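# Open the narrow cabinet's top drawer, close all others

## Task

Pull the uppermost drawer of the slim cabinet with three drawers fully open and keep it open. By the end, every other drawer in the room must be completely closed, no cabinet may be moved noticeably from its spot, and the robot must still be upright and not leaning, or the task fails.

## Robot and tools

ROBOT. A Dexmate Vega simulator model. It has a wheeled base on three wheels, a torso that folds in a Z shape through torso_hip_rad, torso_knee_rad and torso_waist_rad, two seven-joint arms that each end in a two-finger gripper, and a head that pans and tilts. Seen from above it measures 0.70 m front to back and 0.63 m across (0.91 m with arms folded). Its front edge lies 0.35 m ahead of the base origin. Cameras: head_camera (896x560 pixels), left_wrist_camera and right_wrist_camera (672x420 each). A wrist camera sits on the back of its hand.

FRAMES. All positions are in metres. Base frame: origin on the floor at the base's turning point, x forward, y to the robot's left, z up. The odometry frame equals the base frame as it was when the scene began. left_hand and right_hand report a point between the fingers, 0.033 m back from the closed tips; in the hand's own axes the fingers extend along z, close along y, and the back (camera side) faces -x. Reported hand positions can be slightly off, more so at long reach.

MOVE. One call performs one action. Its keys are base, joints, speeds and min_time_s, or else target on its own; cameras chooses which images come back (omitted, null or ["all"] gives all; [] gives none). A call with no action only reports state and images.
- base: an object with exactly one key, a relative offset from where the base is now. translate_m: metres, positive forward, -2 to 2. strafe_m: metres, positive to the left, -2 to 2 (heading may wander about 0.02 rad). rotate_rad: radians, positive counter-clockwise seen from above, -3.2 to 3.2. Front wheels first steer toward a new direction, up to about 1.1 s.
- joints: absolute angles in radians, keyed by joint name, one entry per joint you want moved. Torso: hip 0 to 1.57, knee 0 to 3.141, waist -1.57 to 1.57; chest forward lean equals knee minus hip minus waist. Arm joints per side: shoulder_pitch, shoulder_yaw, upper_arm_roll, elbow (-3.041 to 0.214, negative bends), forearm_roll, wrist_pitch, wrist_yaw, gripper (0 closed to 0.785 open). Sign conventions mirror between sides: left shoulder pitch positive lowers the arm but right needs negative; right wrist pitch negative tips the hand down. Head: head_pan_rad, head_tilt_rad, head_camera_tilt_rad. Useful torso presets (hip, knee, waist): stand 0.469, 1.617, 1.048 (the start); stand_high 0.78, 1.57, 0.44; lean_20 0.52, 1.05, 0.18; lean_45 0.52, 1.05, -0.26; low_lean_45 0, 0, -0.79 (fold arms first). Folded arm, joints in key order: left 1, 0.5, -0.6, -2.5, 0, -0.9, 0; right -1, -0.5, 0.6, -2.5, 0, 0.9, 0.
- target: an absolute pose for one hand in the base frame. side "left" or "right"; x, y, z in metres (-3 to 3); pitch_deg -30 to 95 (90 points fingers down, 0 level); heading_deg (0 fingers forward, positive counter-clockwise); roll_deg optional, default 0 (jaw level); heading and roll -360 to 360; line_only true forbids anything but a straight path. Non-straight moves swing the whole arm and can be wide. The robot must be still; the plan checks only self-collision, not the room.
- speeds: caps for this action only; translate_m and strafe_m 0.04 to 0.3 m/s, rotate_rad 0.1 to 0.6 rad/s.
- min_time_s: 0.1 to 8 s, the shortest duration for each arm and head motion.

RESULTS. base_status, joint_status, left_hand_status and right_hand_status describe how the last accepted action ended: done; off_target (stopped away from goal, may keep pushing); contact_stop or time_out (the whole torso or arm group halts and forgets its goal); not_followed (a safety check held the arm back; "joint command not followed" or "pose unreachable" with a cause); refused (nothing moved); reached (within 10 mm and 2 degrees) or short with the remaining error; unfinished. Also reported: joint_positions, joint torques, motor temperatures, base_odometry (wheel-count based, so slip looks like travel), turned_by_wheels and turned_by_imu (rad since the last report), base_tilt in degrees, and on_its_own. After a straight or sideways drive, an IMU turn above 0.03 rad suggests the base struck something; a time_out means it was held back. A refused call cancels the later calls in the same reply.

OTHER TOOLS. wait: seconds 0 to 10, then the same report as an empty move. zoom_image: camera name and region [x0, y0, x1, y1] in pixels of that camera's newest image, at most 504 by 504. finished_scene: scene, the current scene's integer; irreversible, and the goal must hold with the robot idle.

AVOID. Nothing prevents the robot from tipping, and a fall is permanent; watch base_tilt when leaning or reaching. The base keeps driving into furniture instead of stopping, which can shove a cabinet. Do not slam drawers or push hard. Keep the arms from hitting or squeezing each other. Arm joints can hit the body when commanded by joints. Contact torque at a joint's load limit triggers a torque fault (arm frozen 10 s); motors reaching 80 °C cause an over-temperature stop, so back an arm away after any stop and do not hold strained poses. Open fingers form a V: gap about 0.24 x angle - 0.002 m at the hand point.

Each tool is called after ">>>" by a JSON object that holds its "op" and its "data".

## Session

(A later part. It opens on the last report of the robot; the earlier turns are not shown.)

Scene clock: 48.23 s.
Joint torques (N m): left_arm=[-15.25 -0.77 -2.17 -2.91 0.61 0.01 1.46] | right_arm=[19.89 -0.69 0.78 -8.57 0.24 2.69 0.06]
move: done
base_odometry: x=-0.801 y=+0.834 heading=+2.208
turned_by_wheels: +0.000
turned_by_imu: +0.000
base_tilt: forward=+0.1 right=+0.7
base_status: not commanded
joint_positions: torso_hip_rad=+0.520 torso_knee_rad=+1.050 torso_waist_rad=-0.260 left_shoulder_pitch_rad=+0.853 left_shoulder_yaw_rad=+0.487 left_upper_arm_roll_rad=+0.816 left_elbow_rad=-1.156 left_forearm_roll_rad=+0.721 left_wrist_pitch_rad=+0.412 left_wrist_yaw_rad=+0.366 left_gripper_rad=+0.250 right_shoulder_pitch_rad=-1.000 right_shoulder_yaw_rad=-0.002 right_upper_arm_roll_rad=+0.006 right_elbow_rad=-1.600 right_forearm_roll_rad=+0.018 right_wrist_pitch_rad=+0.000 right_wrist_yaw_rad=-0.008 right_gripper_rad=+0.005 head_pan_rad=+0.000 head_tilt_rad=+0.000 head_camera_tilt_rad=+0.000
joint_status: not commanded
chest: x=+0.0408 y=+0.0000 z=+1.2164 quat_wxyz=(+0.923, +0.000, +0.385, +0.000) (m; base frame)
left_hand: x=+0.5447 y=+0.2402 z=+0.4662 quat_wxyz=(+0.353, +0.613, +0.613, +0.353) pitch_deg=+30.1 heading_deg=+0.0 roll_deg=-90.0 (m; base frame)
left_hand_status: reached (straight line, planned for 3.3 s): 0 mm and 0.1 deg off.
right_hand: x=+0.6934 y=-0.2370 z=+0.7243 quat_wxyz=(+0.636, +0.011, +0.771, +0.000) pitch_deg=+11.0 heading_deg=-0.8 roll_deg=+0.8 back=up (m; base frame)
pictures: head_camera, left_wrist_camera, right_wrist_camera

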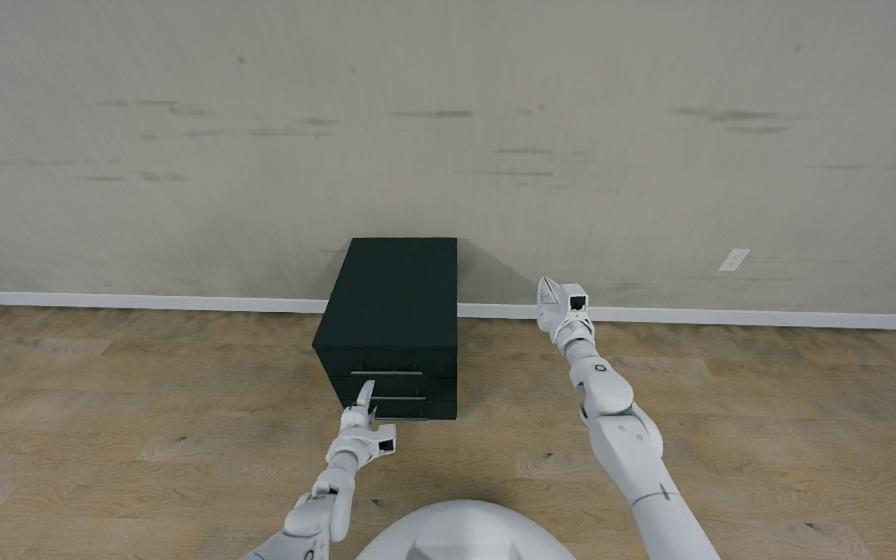

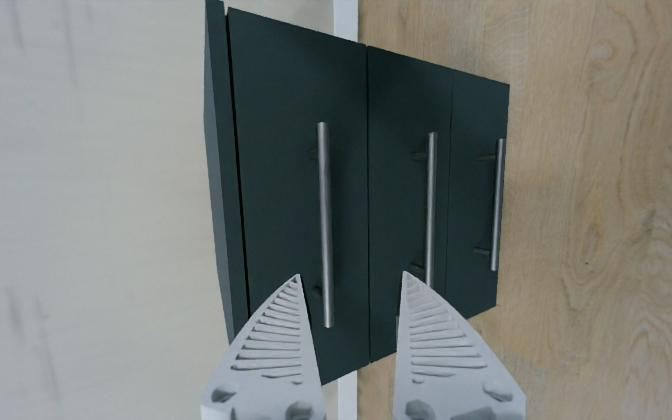

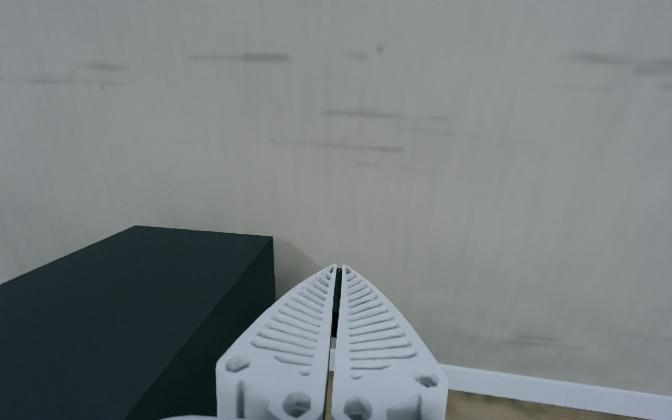

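>>> {"op": "move", "data": {"target": {"side": "left", "x": 0.599, "y": 0.232, "z": 0.460, "pitch_deg": 30, "heading_deg": 0, "roll_deg": 90}, "cameras": ["head_camera", "left_wrist_camera"]}}

>>> {"op": "zoom_image", "data": {"camera": "left_wrist_camera", "region": [200, 100, 500, 400]}}

Scene clock: 51.83 s.
Joint torques (N m): left_arm=[-18.45 -1.52 -2.01 -3.27 0.77 -0.45 1.17] | right_arm=[21.85 -1.37 0.65 -8.77 0.29 3.14 -0.03]
move: done
base_odometry: x=-0.801 y=+0.834 heading=+2.208
turned_by_wheels: +0.000
turned_by_imu: +0.000
base_tilt: forward=+0.1 right=+0.7
base_status: not commanded
joint_positions: torso_hip_rad=+0.520 torso_knee_rad=+1.050 torso_waist_rad=-0.260 left_shoulder_pitch_rad=+0.688 left_shoulder_yaw_rad=+0.376 left_upper_arm_roll_rad=+0.844 left_elbow_rad=-0.905 left_forearm_roll_rad=+0.710 left_wrist_pitch_rad=+0.326 left_wrist_yaw_rad=+0.370 left_gripper_rad=+0.250 right_shoulder_pitch_rad=-1.000 right_shoulder_yaw_rad=-0.002 right_upper_arm_roll_rad=+0.006 right_elbow_rad=-1.600 right_forearm_roll_rad=+0.018 right_wrist_pitch_rad=+0.000 right_wrist_yaw_rad=-0.008 right_gripper_rad=+0.005 head_pan_rad=+0.000 head_tilt_rad=+0.000 head_camera_tilt_rad=+0.000
joint_status: not commanded
chest: x=+0.0408 y=+0.0000 z=+1.2164 quat_wxyz=(+0.923, +0.000, +0.385, +0.000) (m; base frame)
left_hand: x=+0.5980 y=+0.2323 z=+0.4599 quat_wxyz=(+0.353, +0.612, +0.613, +0.354) pitch_deg=+30.0 heading_deg=+0.0 roll_deg=-90.0 (m; base frame)
left_hand_status: reached (straight line, planned for 1.1 s): 1 mm and 0.0 deg off.
right_hand: x=+0.6934 y=-0.2370 z=+0.7243 quat_wxyz=(+0.636, +0.011, +0.771, +0.000) pitch_deg=+11.0 heading_deg=-0.8 roll_deg=+0.8 back=up (m; base frame)
pictures: head_camera, left_wrist_camera

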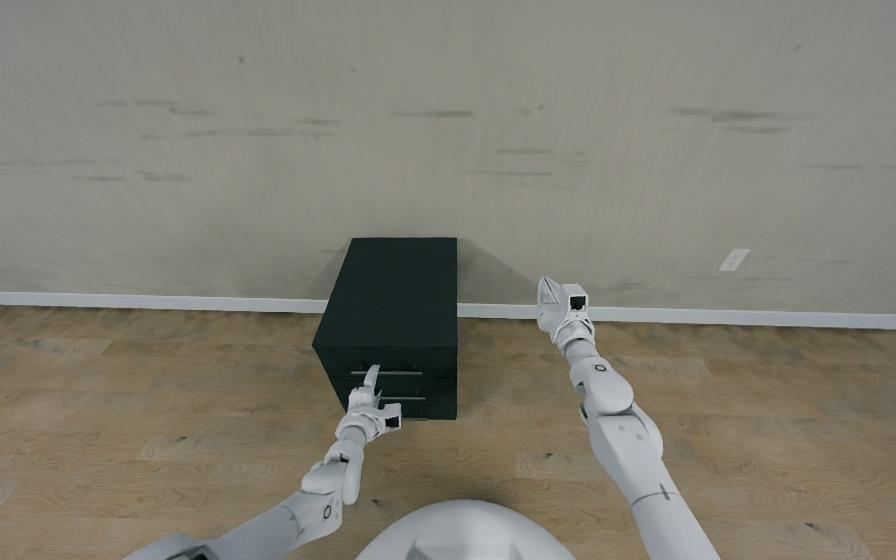

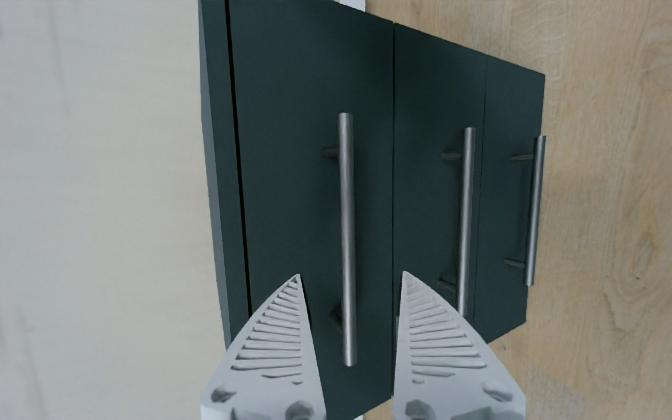

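Scaled by 1.680 from the camera's 672x420 image, which has a finer 960x600 frame.

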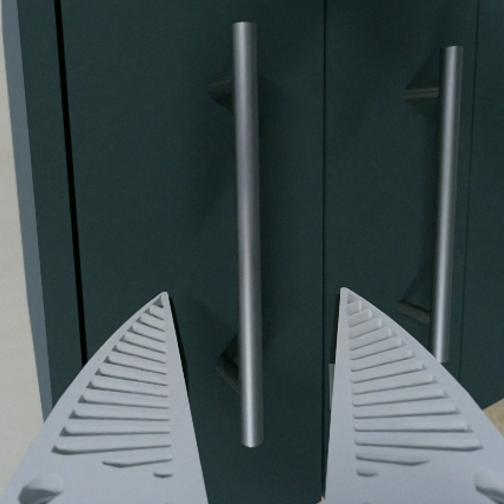

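>>> {"op": "move", "data": {"joints": {"left_gripper_rad": 0.16}, "cameras": []}}

>>> {"op": "move", "data": {"target": {"side": "left", "x": 0.624, "y": 0.228, "z": 0.445, "pitch_deg": 30, "heading_deg": 0, "roll_deg": 90, "line_only": true}, "cameras": ["head_camera", "left_wrist_camera"]}}

>>> {"op": "zoom_image", "data": {"camera": "left_wrist_camera", "region": [200, 100, 500, 400]}}

Scene clock: 52.83 s.
Joint torques (N m): left_arm=[-18.54 -1.74 -2.36 -2.33 0.62 -0.17 1.42] | right_arm=[20.84 -0.79 0.55 -9.61 0.05 2.61 -0.12]
move: done
base_odometry: x=-0.801 y=+0.834 heading=+2.208
turned_by_wheels: +0.000
turned_by_imu: +0.000
base_tilt: forward=+0.0 right=+0.7
base_status: not commanded
joint_positions: torso_hip_rad=+0.520 torso_knee_rad=+1.050 torso_waist_rad=-0.260 left_shoulder_pitch_rad=+0.686 left_shoulder_yaw_rad=+0.375 left_upper_arm_roll_rad=+0.845 left_elbow_rad=-0.901 left_forearm_roll_rad=+0.710 left_wrist_pitch_rad=+0.324 left_wrist_yaw_rad=+0.370 left_gripper_rad=+0.160 right_shoulder_pitch_rad=-1.000 right_shoulder_yaw_rad=-0.002 right_upper_arm_roll_rad=+0.006 right_elbow_rad=-1.600 right_forearm_roll_rad=+0.018 right_wrist_pitch_rad=+0.000 right_wrist_yaw_rad=-0.008 right_gripper_rad=+0.005 head_pan_rad=+0.000 head_tilt_rad=+0.000 head_camera_tilt_rad=+0.000
joint_status: all done
chest: x=+0.0408 y=+0.0000 z=+1.2164 quat_wxyz=(+0.923, +0.000, +0.385, +0.000) (m; base frame)
left_hand: x=+0.5987 y=+0.2322 z=+0.4599 quat_wxyz=(+0.353, +0.612, +0.612, +0.354) pitch_deg=+30.0 heading_deg=+0.0 roll_deg=-90.0 (m; base frame)
right_hand: x=+0.6934 y=-0.2370 z=+0.7243 quat_wxyz=(+0.636, +0.011, +0.771, +0.000) pitch_deg=+11.0 heading_deg=-0.8 roll_deg=+0.8 back=up (m; base frame)
pictures: none
No camera images: "cameras" was empty.

Scene clock: 53.13 s.
Joint torques (N m): left_arm=[-18.99 -0.04 -1.63 -3.47 0.49 0.05 1.2] | right_arm=[21.59 -1.31 0.72 -9.17 0.09 2.36 -0.03]
move: refused
base_odometry: x=-0.801 y=+0.834 heading=+2.208
turned_by_wheels: +0.000
turned_by_imu: +0.000
base_tilt: forward=+0.1 right=+0.8
base_status: not commanded
joint_positions: torso_hip_rad=+0.520 torso_knee_rad=+1.050 torso_waist_rad=-0.260 left_shoulder_pitch_rad=+0.685 left_shoulder_yaw_rad=+0.375 left_upper_arm_roll_rad=+0.845 left_elbow_rad=-0.901 left_forearm_roll_rad=+0.710 left_wrist_pitch_rad=+0.324 left_wrist_yaw_rad=+0.370 left_gripper_rad=+0.160 right_shoulder_pitch_rad=-1.000 right_shoulder_yaw_rad=-0.002 right_upper_arm_roll_rad=+0.006 right_elbow_rad=-1.600 right_forearm_roll_rad=+0.018 right_wrist_pitch_rad=+0.000 right_wrist_yaw_rad=-0.008 right_gripper_rad=+0.005 head_pan_rad=+0.000 head_tilt_rad=+0.000 head_camera_tilt_rad=+0.000
joint_status: not commanded
chest: x=+0.0408 y=+0.0000 z=+1.2164 quat_wxyz=(+0.923, +0.000, +0.385, +0.000) (m; base frame)
left_hand: x=+0.5988 y=+0.2322 z=+0.4599 quat_wxyz=(+0.353, +0.612, +0.612, +0.354) pitch_deg=+30.0 heading_deg=+0.0 roll_deg=-90.0 (m; base frame)
left_hand_status: refused: no posture of the arm gets there (out of reach): the closest leaves the hand 0.0 cm and 0 deg from the pose. Nothing moved.
right_hand: x=+0.6934 y=-0.2370 z=+0.7243 quat_wxyz=(+0.636, +0.011, +0.771, +0.000) pitch_deg=+11.0 heading_deg=-0.8 roll_deg=+0.8 back=up (m; base frame)
pictures: head_camera, left_wrist_camera

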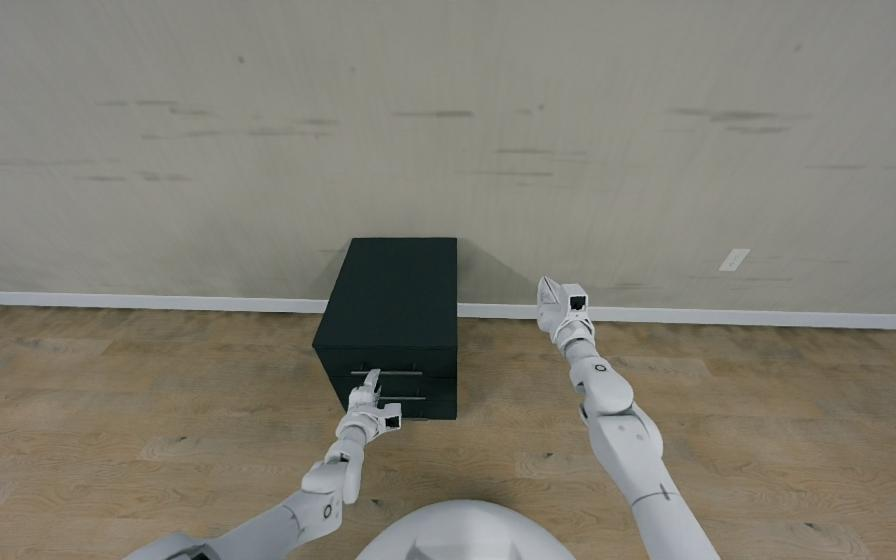

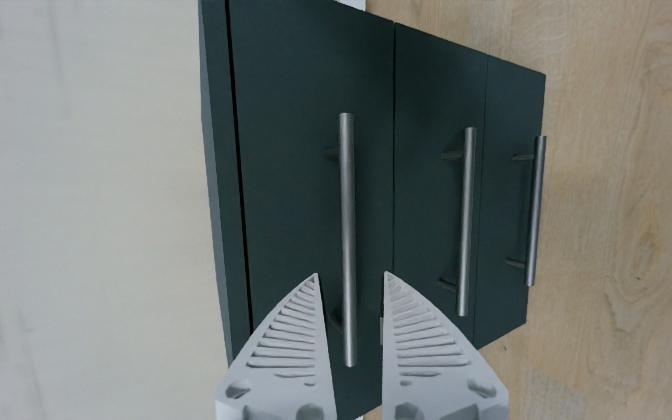

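Scaled by 1.680 from the camera's 672x420 image, which has a finer 960x600 frame.

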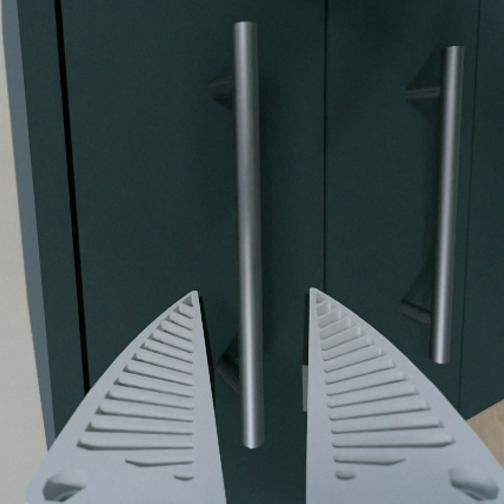

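>>> {"op": "move", "data": {"target": {"side": "left", "x": 0.599, "y": 0.230, "z": 0.445, "pitch_deg": 30, "heading_deg": 0, "roll_deg": -90, "line_only": true}, "cameras": ["left_wrist_camera"]}}

Scene clock: 55.77 s.
Joint torques (N m): left_arm=[-19.4 -1.67 -1.13 -3.32 0.52 -0.72 1.43] | right_arm=[21.44 -2.16 0.29 -8.35 0.2 2.29 -0.26]
move: done
base_odometry: x=-0.801 y=+0.834 heading=+2.208
turned_by_wheels: +0.000
turned_by_imu: +0.000
base_tilt: forward=+0.1 right=+0.7
base_status: not commanded
joint_positions: torso_hip_rad=+0.520 torso_knee_rad=+1.050 torso_waist_rad=-0.260 left_shoulder_pitch_rad=+0.626 left_shoulder_yaw_rad=+0.297 left_upper_arm_roll_rad=+0.862 left_elbow_rad=-0.704 left_forearm_roll_rad=+0.697 left_wrist_pitch_rad=+0.250 left_wrist_yaw_rad=+0.443 left_gripper_rad=+0.160 right_shoulder_pitch_rad=-1.000 right_shoulder_yaw_rad=-0.002 right_upper_arm_roll_rad=+0.006 right_elbow_rad=-1.600 right_forearm_roll_rad=+0.018 right_wrist_pitch_rad=+0.000 right_wrist_yaw_rad=-0.008 right_gripper_rad=+0.005 head_pan_rad=+0.000 head_tilt_rad=+0.000 head_camera_tilt_rad=+0.000
joint_status: not commanded
chest: x=+0.0408 y=+0.0000 z=+1.2164 quat_wxyz=(+0.923, +0.000, +0.385, +0.000) (m; base frame)
left_hand: x=+0.5988 y=+0.2303 z=+0.4450 quat_wxyz=(+0.353, +0.612, +0.613, +0.354) pitch_deg=+30.0 heading_deg=+0.0 roll_deg=-90.0 (m; base frame)
left_hand_status: reached (straight line, planned for 1.0 s): 0 mm and 0.0 deg off.
right_hand: x=+0.6934 y=-0.2370 z=+0.7243 quat_wxyz=(+0.636, +0.011, +0.771, +0.000) pitch_deg=+11.0 heading_deg=-0.8 roll_deg=+0.8 back=up (m; base frame)
pictures: left_wrist_camera

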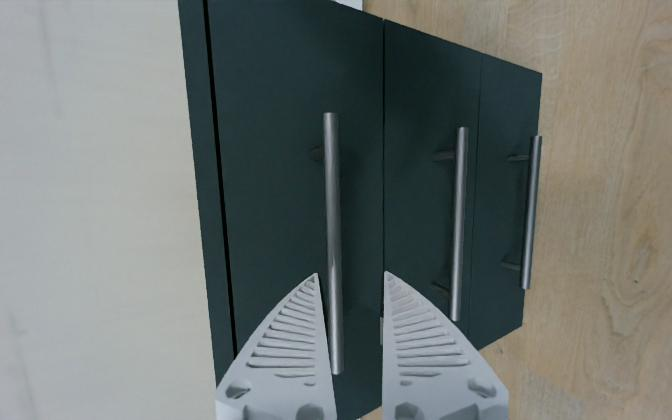

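>>> {"op": "move", "data": {"base": {"translate_m": 0.027}, "speeds": {"translate_m": 0.04}, "cameras": ["head_camera", "left_wrist_camera"]}}

>>> {"op": "zoom_image", "data": {"camera": "left_wrist_camera", "region": [200, 100, 500, 400]}}

Scene clock: 57.50 s.
Joint torques (N m): left_arm=[-20.05 -2.33 -1.5 -2.64 0.2 -1.01 1.47] | right_arm=[21.5 -1 0.83 -8.36 0.08 2.92 0.16]
move: done
base_odometry: x=-0.817 y=+0.856 heading=+2.207
turned_by_wheels: -0.001
turned_by_imu: -0.001
base_tilt: forward=+0.1 right=+0.7
base_status: done
joint_positions: torso_hip_rad=+0.520 torso_knee_rad=+1.050 torso_waist_rad=-0.260 left_shoulder_pitch_rad=+0.625 left_shoulder_yaw_rad=+0.296 left_upper_arm_roll_rad=+0.863 left_elbow_rad=-0.700 left_forearm_roll_rad=+0.697 left_wrist_pitch_rad=+0.248 left_wrist_yaw_rad=+0.444 left_gripper_rad=+0.160 right_shoulder_pitch_rad=-1.000 right_shoulder_yaw_rad=-0.002 right_upper_arm_roll_rad=+0.006 right_elbow_rad=-1.600 right_forearm_roll_rad=+0.018 right_wrist_pitch_rad=+0.000 right_wrist_yaw_rad=-0.008 right_gripper_rad=+0.005 head_pan_rad=+0.000 head_tilt_rad=+0.000 head_camera_tilt_rad=+0.000
joint_status: not commanded
chest: x=+0.0408 y=+0.0000 z=+1.2164 quat_wxyz=(+0.923, +0.000, +0.385, +0.000) (m; base frame)
left_hand: x=+0.5988 y=+0.2302 z=+0.4449 quat_wxyz=(+0.353, +0.612, +0.612, +0.354) pitch_deg=+30.0 heading_deg=+0.0 roll_deg=-90.0 (m; base frame)
right_hand: x=+0.6934 y=-0.2370 z=+0.7243 quat_wxyz=(+0.636, +0.011, +0.771, +0.000) pitch_deg=+11.0 heading_deg=-0.8 roll_deg=+0.8 back=up (m; base frame)
pictures: head_camera, left_wrist_camera

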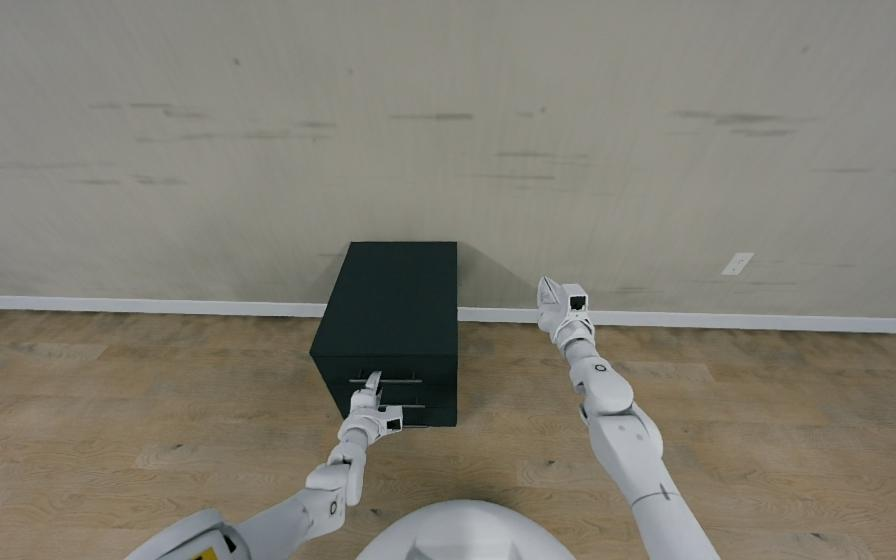

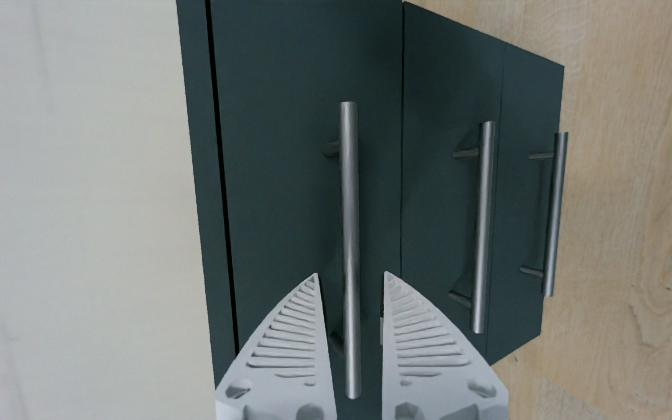

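Scaled by 1.680 from the camera's 672x420 image, which has a finer 960x600 frame.

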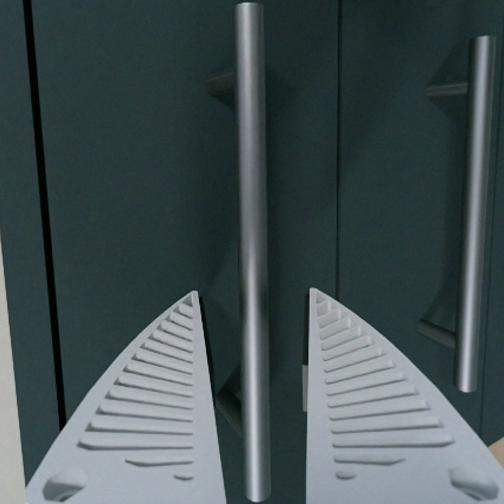

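>>> {"op": "move", "data": {"joints": {"left_gripper_rad": 0.0}, "cameras": ["left_wrist_camera"]}}

>>> {"op": "zoom_image", "data": {"camera": "left_wrist_camera", "region": [200, 100, 500, 400]}}

Scene clock: 58.40 s.
Joint torques (N m): left_arm=[-18.34 -1.31 -1.9 -3.16 0.48 -0.47 1.28] | right_arm=[21.14 -1.43 0.27 -8.64 0.09 2.49 -0.28]
move: done
base_odometry: x=-0.817 y=+0.856 heading=+2.207
turned_by_wheels: +0.000
turned_by_imu: +0.000
base_tilt: forward=+0.1 right=+0.8
base_status: not commanded
joint_positions: torso_hip_rad=+0.520 torso_knee_rad=+1.050 torso_waist_rad=-0.260 left_shoulder_pitch_rad=+0.625 left_shoulder_yaw_rad=+0.295 left_upper_arm_roll_rad=+0.863 left_elbow_rad=-0.700 left_forearm_roll_rad=+0.697 left_wrist_pitch_rad=+0.248 left_wrist_yaw_rad=+0.444 left_gripper_rad=+0.000 right_shoulder_pitch_rad=-1.000 right_shoulder_yaw_rad=-0.002 right_upper_arm_roll_rad=+0.006 right_elbow_rad=-1.600 right_forearm_roll_rad=+0.018 right_wrist_pitch_rad=+0.000 right_wrist_yaw_rad=-0.008 right_gripper_rad=+0.005 head_pan_rad=+0.000 head_tilt_rad=+0.000 head_camera_tilt_rad=+0.000
joint_status: all done
chest: x=+0.0408 y=+0.0000 z=+1.2164 quat_wxyz=(+0.923, +0.000, +0.385, +0.000) (m; base frame)
left_hand: x=+0.5988 y=+0.2302 z=+0.4449 quat_wxyz=(+0.353, +0.612, +0.612, +0.354) pitch_deg=+30.0 heading_deg=+0.0 roll_deg=-90.0 (m; base frame)
right_hand: x=+0.6934 y=-0.2370 z=+0.7243 quat_wxyz=(+0.636, +0.011, +0.771, +0.000) pitch_deg=+11.0 heading_deg=-0.8 roll_deg=+0.8 back=up (m; base frame)
pictures: left_wrist_camera

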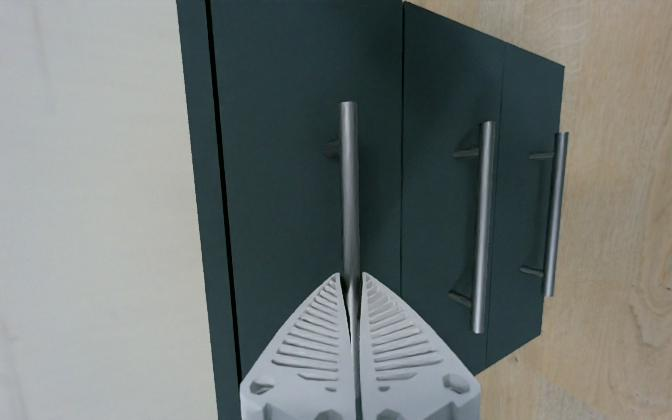

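Scaled by 1.680 from the camera's 672x420 image, which has a finer 960x600 frame.

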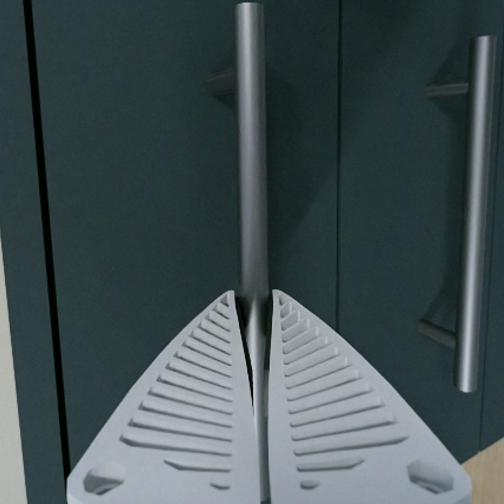

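>>> {"op": "move", "data": {"base": {"translate_m": -0.08}, "speeds": {"translate_m": 0.05}, "cameras": ["head_camera", "left_wrist_camera"]}}

Scene clock: 60.80 s.
Joint torques (N m): left_arm=[-12.65 -2.2 -1.01 -3.26 0.68 -0.35 0.79] | right_arm=[22.29 -1.71 0.22 -9.5 0.15 2.73 -0.02]
move: done
base_odometry: x=-0.770 y=+0.791 heading=+2.207
turned_by_wheels: +0.000
turned_by_imu: +0.001
base_tilt: forward=+0.1 right=+0.8
base_status: done
joint_positions: torso_hip_rad=+0.520 torso_knee_rad=+1.050 torso_waist_rad=-0.260 left_shoulder_pitch_rad=+0.625 left_shoulder_yaw_rad=+0.295 left_upper_arm_roll_rad=+0.863 left_elbow_rad=-0.700 left_forearm_roll_rad=+0.697 left_wrist_pitch_rad=+0.249 left_wrist_yaw_rad=+0.444 left_gripper_rad=+0.000 right_shoulder_pitch_rad=-1.000 right_shoulder_yaw_rad=-0.002 right_upper_arm_roll_rad=+0.006 right_elbow_rad=-1.600 right_forearm_roll_rad=+0.018 right_wrist_pitch_rad=+0.000 right_wrist_yaw_rad=-0.008 right_gripper_rad=+0.005 head_pan_rad=+0.000 head_tilt_rad=+0.000 head_camera_tilt_rad=+0.000
joint_status: not commanded
chest: x=+0.0407 y=+0.0000 z=+1.2164 quat_wxyz=(+0.923, +0.000, +0.385, +0.000) (m; base frame)
left_hand: x=+0.5990 y=+0.2303 z=+0.4450 quat_wxyz=(+0.353, +0.612, +0.612, +0.354) pitch_deg=+30.0 heading_deg=+0.0 roll_deg=-90.0 (m; base frame)
right_hand: x=+0.6934 y=-0.2370 z=+0.7244 quat_wxyz=(+0.636, +0.011, +0.771, +0.000) pitch_deg=+10.9 heading_deg=-0.8 roll_deg=+0.8 back=up (m; base frame)
pictures: head_camera, left_wrist_camera

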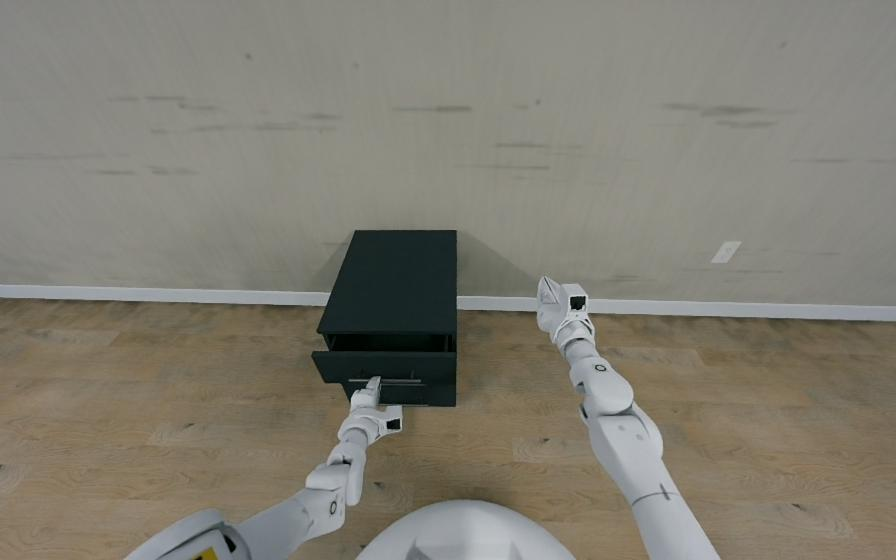

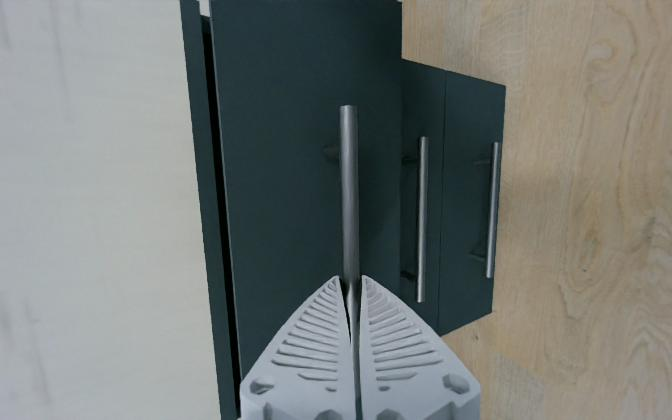

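>>> {"op": "move", "data": {"base": {"translate_m": -0.2}, "speeds": {"translate_m": 0.08}, "cameras": ["head_camera", "left_wrist_camera"]}}

Scene clock: 64.43 s.
Joint torques (N m): left_arm=[-11.81 -0.45 -1.23 -6.16 1.61 -2.32 1.27] | right_arm=[21.18 -1.3 0.91 -8.57 0.02 3.01 0.01]
move: done
base_odometry: x=-0.652 y=+0.630 heading=+2.206
turned_by_wheels: -0.001
turned_by_imu: -0.002
base_tilt: forward=+0.1 right=+0.7
base_status: done
joint_positions: torso_hip_rad=+0.520 torso_knee_rad=+1.050 torso_waist_rad=-0.260 left_shoulder_pitch_rad=+0.625 left_shoulder_yaw_rad=+0.296 left_upper_arm_roll_rad=+0.863 left_elbow_rad=-0.700 left_forearm_roll_rad=+0.697 left_wrist_pitch_rad=+0.249 left_wrist_yaw_rad=+0.444 left_gripper_rad=+0.000 right_shoulder_pitch_rad=-1.000 right_shoulder_yaw_rad=-0.002 right_upper_arm_roll_rad=+0.006 right_elbow_rad=-1.600 right_forearm_roll_rad=+0.018 right_wrist_pitch_rad=+0.000 right_wrist_yaw_rad=-0.008 right_gripper_rad=+0.005 head_pan_rad=+0.000 head_tilt_rad=+0.000 head_camera_tilt_rad=+0.000
joint_status: not commanded
chest: x=+0.0407 y=+0.0000 z=+1.2164 quat_wxyz=(+0.923, +0.000, +0.385, +0.000) (m; base frame)
left_hand: x=+0.5989 y=+0.2306 z=+0.4450 quat_wxyz=(+0.353, +0.612, +0.613, +0.354) pitch_deg=+30.0 heading_deg=+0.1 roll_deg=-90.0 (m; base frame)
right_hand: x=+0.6934 y=-0.2370 z=+0.7244 quat_wxyz=(+0.636, +0.011, +0.771, +0.000) pitch_deg=+10.9 heading_deg=-0.8 roll_deg=+0.8 back=up (m; base frame)
pictures: head_camera, left_wrist_camera

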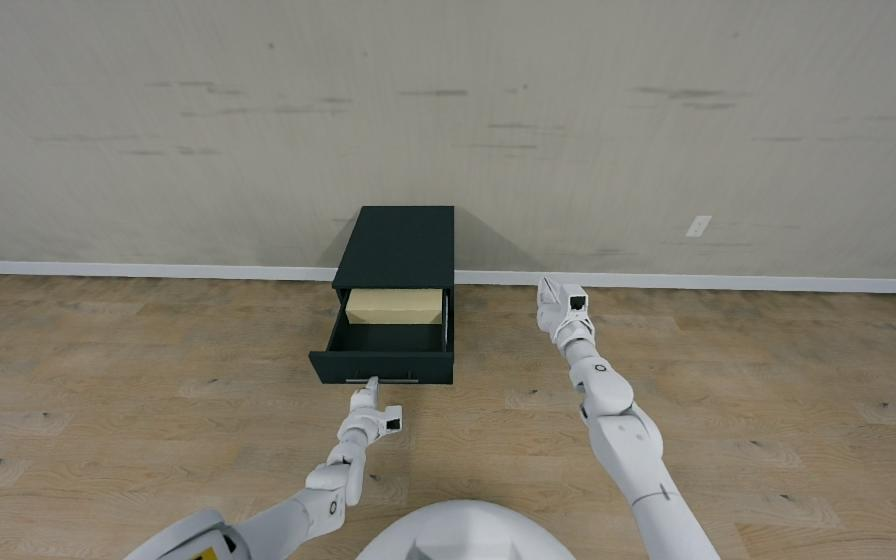

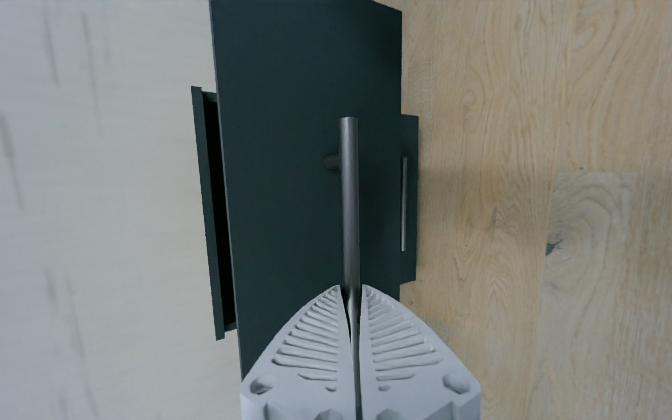

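>>> {"op": "move", "data": {"base": {"translate_m": -0.04}, "speeds": {"translate_m": 0.04}, "cameras": ["head_camera", "left_wrist_camera"]}}

Scene clock: 66.53 s.
Joint torques (N m): left_arm=[-11.77 -2.58 -1.1 -4.74 1.27 -1.84 0.71] | right_arm=[20.71 -1.36 0.79 -8.34 0.08 2.93 -0.13]
move: done
base_odometry: x=-0.628 y=+0.597 heading=+2.205
turned_by_wheels: -0.001
turned_by_imu: -0.001
base_tilt: forward=+0.0 right=+0.7
base_status: done
joint_positions: torso_hip_rad=+0.520 torso_knee_rad=+1.050 torso_waist_rad=-0.260 left_shoulder_pitch_rad=+0.625 left_shoulder_yaw_rad=+0.296 left_upper_arm_roll_rad=+0.863 left_elbow_rad=-0.700 left_forearm_roll_rad=+0.697 left_wrist_pitch_rad=+0.249 left_wrist_yaw_rad=+0.444 left_gripper_rad=+0.000 right_shoulder_pitch_rad=-1.000 right_shoulder_yaw_rad=-0.002 right_upper_arm_roll_rad=+0.006 right_elbow_rad=-1.600 right_forearm_roll_rad=+0.018 right_wrist_pitch_rad=+0.000 right_wrist_yaw_rad=-0.008 right_gripper_rad=+0.005 head_pan_rad=+0.000 head_tilt_rad=+0.000 head_camera_tilt_rad=+0.000
joint_status: not commanded
chest: x=+0.0407 y=+0.0000 z=+1.2164 quat_wxyz=(+0.923, +0.000, +0.385, +0.000) (m; base frame)
left_hand: x=+0.5989 y=+0.2306 z=+0.4450 quat_wxyz=(+0.353, +0.612, +0.613, +0.354) pitch_deg=+30.0 heading_deg=+0.1 roll_deg=-89.9 (m; base frame)
right_hand: x=+0.6934 y=-0.2370 z=+0.7244 quat_wxyz=(+0.636, +0.011, +0.771, +0.000) pitch_deg=+10.9 heading_deg=-0.8 roll_deg=+0.8 back=up (m; base frame)
pictures: head_camera, left_wrist_camera

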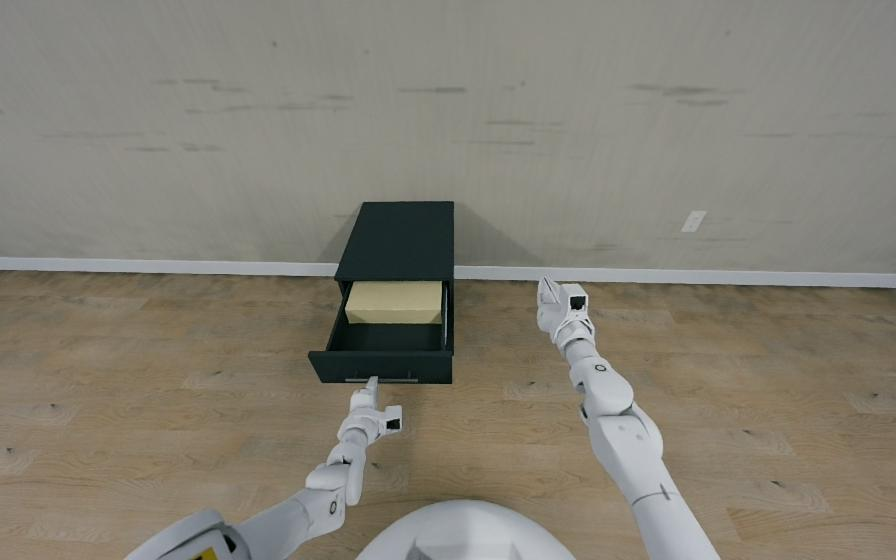

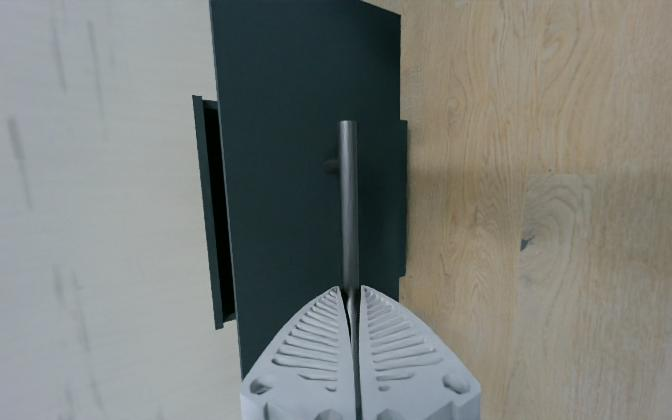

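>>> {"op": "move", "data": {"base": {"translate_m": -0.05}, "speeds": {"translate_m": 0.04}, "cameras": ["head_camera", "left_wrist_camera"]}}

Scene clock: 68.87 s.
Joint torques (N m): left_arm=[-12.97 -2.03 -0.32 -4.74 1.24 -2.46 0.1] | right_arm=[20.85 -0.82 0.97 -8.6 0.1 3.1 0.2]
move: done
base_odometry: x=-0.599 y=+0.557 heading=+2.203
turned_by_wheels: -0.001
turned_by_imu: -0.001
base_tilt: forward=+0.0 right=+0.8
base_status: done
joint_positions: torso_hip_rad=+0.520 torso_knee_rad=+1.050 torso_waist_rad=-0.260 left_shoulder_pitch_rad=+0.625 left_shoulder_yaw_rad=+0.296 left_upper_arm_roll_rad=+0.863 left_elbow_rad=-0.700 left_forearm_roll_rad=+0.697 left_wrist_pitch_rad=+0.249 left_wrist_yaw_rad=+0.445 left_gripper_rad=+0.000 right_shoulder_pitch_rad=-1.000 right_shoulder_yaw_rad=-0.002 right_upper_arm_roll_rad=+0.006 right_elbow_rad=-1.600 right_forearm_roll_rad=+0.018 right_wrist_pitch_rad=+0.000 right_wrist_yaw_rad=-0.008 right_gripper_rad=+0.005 head_pan_rad=+0.000 head_tilt_rad=+0.000 head_camera_tilt_rad=+0.000
joint_status: not commanded
chest: x=+0.0407 y=+0.0000 z=+1.2164 quat_wxyz=(+0.923, +0.000, +0.385, +0.000) (m; base frame)
left_hand: x=+0.5990 y=+0.2306 z=+0.4452 quat_wxyz=(+0.353, +0.612, +0.612, +0.354) pitch_deg=+30.0 heading_deg=+0.1 roll_deg=-90.0 (m; base frame)
right_hand: x=+0.6934 y=-0.2370 z=+0.7245 quat_wxyz=(+0.636, +0.011, +0.771, +0.000) pitch_deg=+10.9 heading_deg=-0.8 roll_deg=+0.8 back=up (m; base frame)
pictures: head_camera, left_wrist_camera

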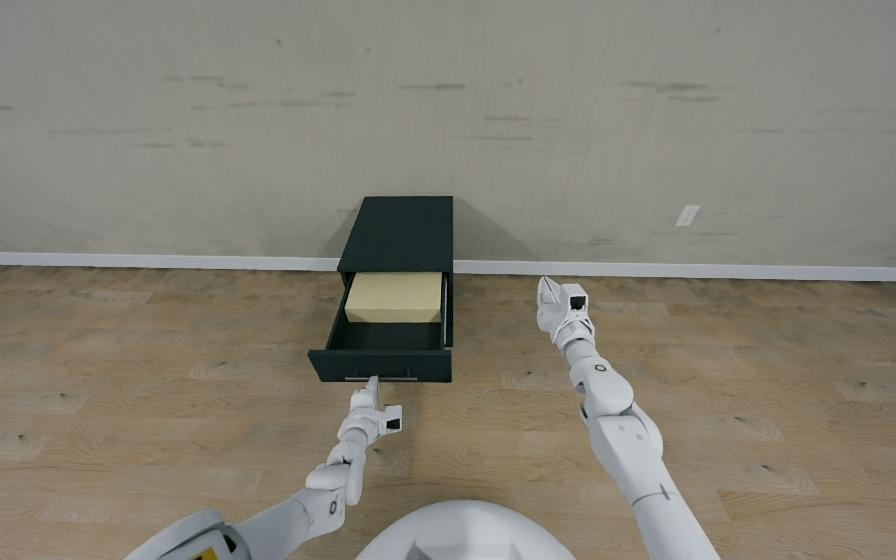

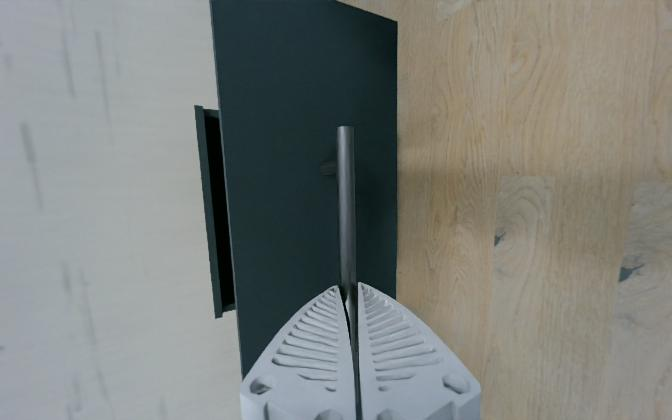

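>>> {"op": "move", "data": {"base": {"translate_m": -0.04}, "speeds": {"translate_m": 0.04}, "cameras": ["head_camera", "left_wrist_camera"]}}

Scene clock: 71.07 s.
Joint torques (N m): left_arm=[-12.52 -0.32 -1.81 -2.37 0.42 -0.43 0.96] | right_arm=[21.14 -1.12 1.15 -7.73 0.23 2.72 -0.07]
move: done
base_odometry: x=-0.575 y=+0.525 heading=+2.202
turned_by_wheels: -0.001
turned_by_imu: -0.001
base_tilt: forward=+0.0 right=+0.8
base_status: done
joint_positions: torso_hip_rad=+0.520 torso_knee_rad=+1.050 torso_waist_rad=-0.260 left_shoulder_pitch_rad=+0.625 left_shoulder_yaw_rad=+0.295 left_upper_arm_roll_rad=+0.863 left_elbow_rad=-0.700 left_forearm_roll_rad=+0.697 left_wrist_pitch_rad=+0.248 left_wrist_yaw_rad=+0.444 left_gripper_rad=+0.000 right_shoulder_pitch_rad=-1.000 right_shoulder_yaw_rad=-0.002 right_upper_arm_roll_rad=+0.006 right_elbow_rad=-1.600 right_forearm_roll_rad=+0.018 right_wrist_pitch_rad=+0.000 right_wrist_yaw_rad=-0.008 right_gripper_rad=+0.005 head_pan_rad=+0.000 head_tilt_rad=+0.000 head_camera_tilt_rad=+0.000
joint_status: not commanded
chest: x=+0.0408 y=+0.0000 z=+1.2164 quat_wxyz=(+0.923, +0.000, +0.385, +0.000) (m; base frame)
left_hand: x=+0.5990 y=+0.2302 z=+0.4451 quat_wxyz=(+0.353, +0.612, +0.612, +0.354) pitch_deg=+30.0 heading_deg=+0.0 roll_deg=-90.0 (m; base frame)
right_hand: x=+0.6934 y=-0.2370 z=+0.7244 quat_wxyz=(+0.636, +0.011, +0.771, +0.000) pitch_deg=+10.9 heading_deg=-0.8 roll_deg=+0.8 back=up (m; base frame)
pictures: head_camera, left_wrist_camera

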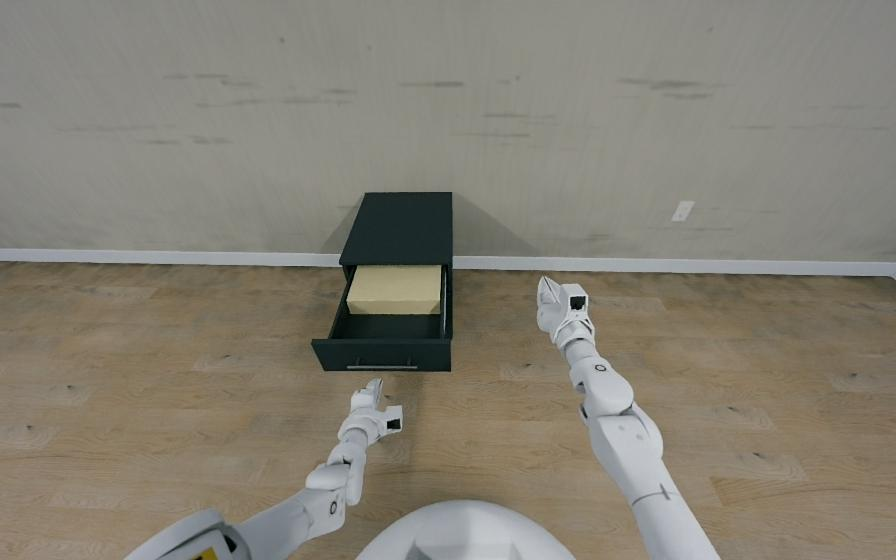

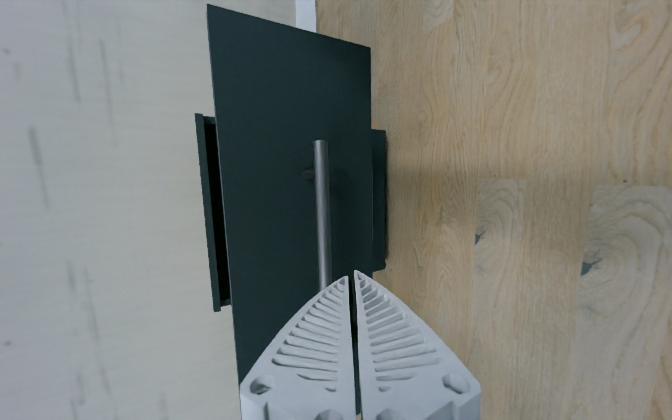

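>>> {"op": "zoom_image", "data": {"camera": "head_camera", "region": [290, 180, 490, 400]}}

Scaled by 2.291 from the camera's 896x560 image, which has a finer 960x600 frame.

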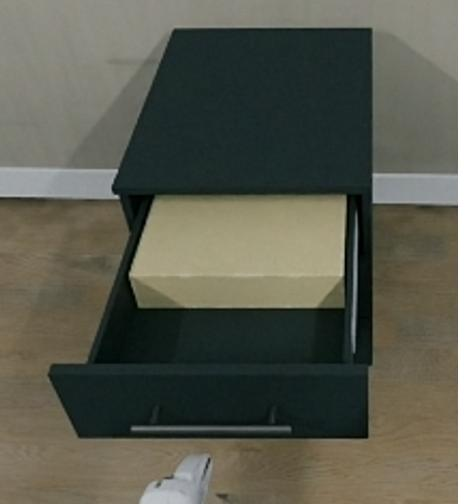

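>>> {"op": "move", "data": {"joints": {"left_gripper_rad": 0.16}, "cameras": []}}

>>> {"op": "move", "data": {"base": {"translate_m": 0.045}, "speeds": {"translate_m": 0.04}, "cameras": ["head_camera", "left_wrist_camera"]}}

Scene clock: 72.70 s.
Joint torques (N m): left_arm=[-12.72 -1.6 -0.99 -4.59 0.76 -0.72 0.96] | right_arm=[21.87 -0.45 0.24 -8.55 0 2.86 -0.21]
move: done
base_odometry: x=-0.575 y=+0.525 heading=+2.202
turned_by_wheels: +0.000
turned_by_imu: +0.000
base_tilt: forward=+0.0 right=+0.8
base_status: not commanded
joint_positions: torso_hip_rad=+0.520 torso_knee_rad=+1.050 torso_waist_rad=-0.260 left_shoulder_pitch_rad=+0.625 left_shoulder_yaw_rad=+0.295 left_upper_arm_roll_rad=+0.863 left_elbow_rad=-0.700 left_forearm_roll_rad=+0.697 left_wrist_pitch_rad=+0.248 left_wrist_yaw_rad=+0.444 left_gripper_rad=+0.160 right_shoulder_pitch_rad=-1.000 right_shoulder_yaw_rad=-0.002 right_upper_arm_roll_rad=+0.006 right_elbow_rad=-1.600 right_forearm_roll_rad=+0.018 right_wrist_pitch_rad=+0.000 right_wrist_yaw_rad=-0.008 right_gripper_rad=+0.005 head_pan_rad=+0.000 head_tilt_rad=+0.000 head_camera_tilt_rad=+0.000
joint_status: all done
chest: x=+0.0408 y=+0.0000 z=+1.2164 quat_wxyz=(+0.923, +0.000, +0.385, +0.000) (m; base frame)
left_hand: x=+0.5990 y=+0.2302 z=+0.4451 quat_wxyz=(+0.353, +0.612, +0.612, +0.354) pitch_deg=+30.0 heading_deg=+0.0 roll_deg=-90.0 (m; base frame)
right_hand: x=+0.6934 y=-0.2370 z=+0.7244 quat_wxyz=(+0.636, +0.011, +0.771, +0.000) pitch_deg=+10.9 heading_deg=-0.8 roll_deg=+0.8 back=up (m; base frame)
pictures: none
No camera images: "cameras" was empty.

Scene clock: 74.73 s.
Joint torques (N m): left_arm=[-13.15 -0.81 -1.65 -2.68 0.62 -0.07 0.67] | right_arm=[21.2 0.36 0.88 -7.82 0.1 2.23 0]
move: done
base_odometry: x=-0.602 y=+0.561 heading=+2.202
turned_by_wheels: -0.001
turned_by_imu: +0.000
base_tilt: forward=+0.1 right=+0.8
base_status: done
joint_positions: torso_hip_rad=+0.520 torso_knee_rad=+1.050 torso_waist_rad=-0.260 left_shoulder_pitch_rad=+0.625 left_shoulder_yaw_rad=+0.295 left_upper_arm_roll_rad=+0.863 left_elbow_rad=-0.700 left_forearm_roll_rad=+0.697 left_wrist_pitch_rad=+0.248 left_wrist_yaw_rad=+0.444 left_gripper_rad=+0.160 right_shoulder_pitch_rad=-1.000 right_shoulder_yaw_rad=-0.002 right_upper_arm_roll_rad=+0.006 right_elbow_rad=-1.600 right_forearm_roll_rad=+0.018 right_wrist_pitch_rad=+0.000 right_wrist_yaw_rad=-0.008 right_gripper_rad=+0.005 head_pan_rad=+0.000 head_tilt_rad=+0.000 head_camera_tilt_rad=+0.000
joint_status: not commanded
chest: x=+0.0408 y=+0.0000 z=+1.2164 quat_wxyz=(+0.923, +0.000, +0.385, +0.000) (m; base frame)
left_hand: x=+0.5990 y=+0.2302 z=+0.4450 quat_wxyz=(+0.353, +0.612, +0.612, +0.354) pitch_deg=+30.0 heading_deg=+0.0 roll_deg=-90.0 (m; base frame)
right_hand: x=+0.6934 y=-0.2370 z=+0.7244 quat_wxyz=(+0.636, +0.011, +0.771, +0.000) pitch_deg=+10.9 heading_deg=-0.8 roll_deg=+0.8 back=up (m; base frame)
pictures: head_camera, left_wrist_camera

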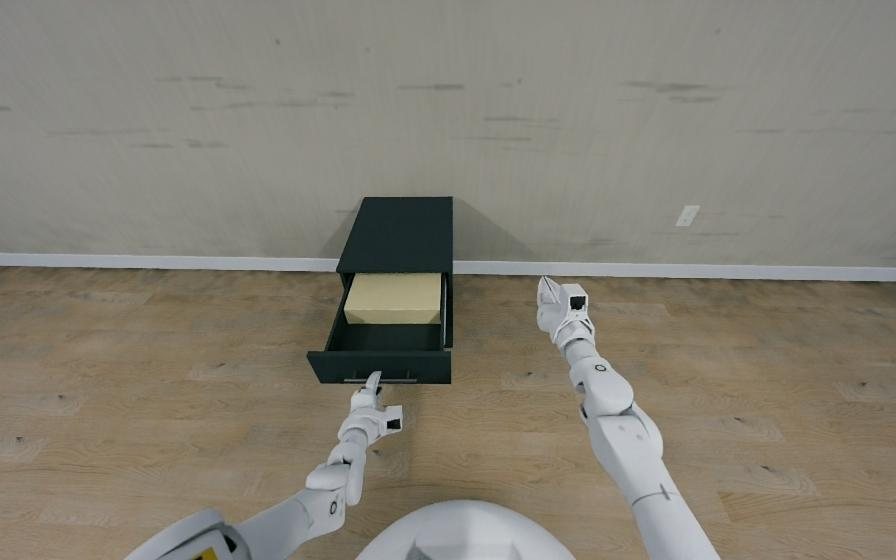

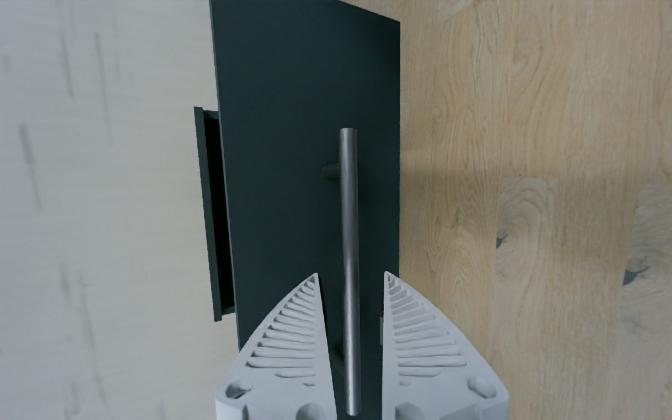

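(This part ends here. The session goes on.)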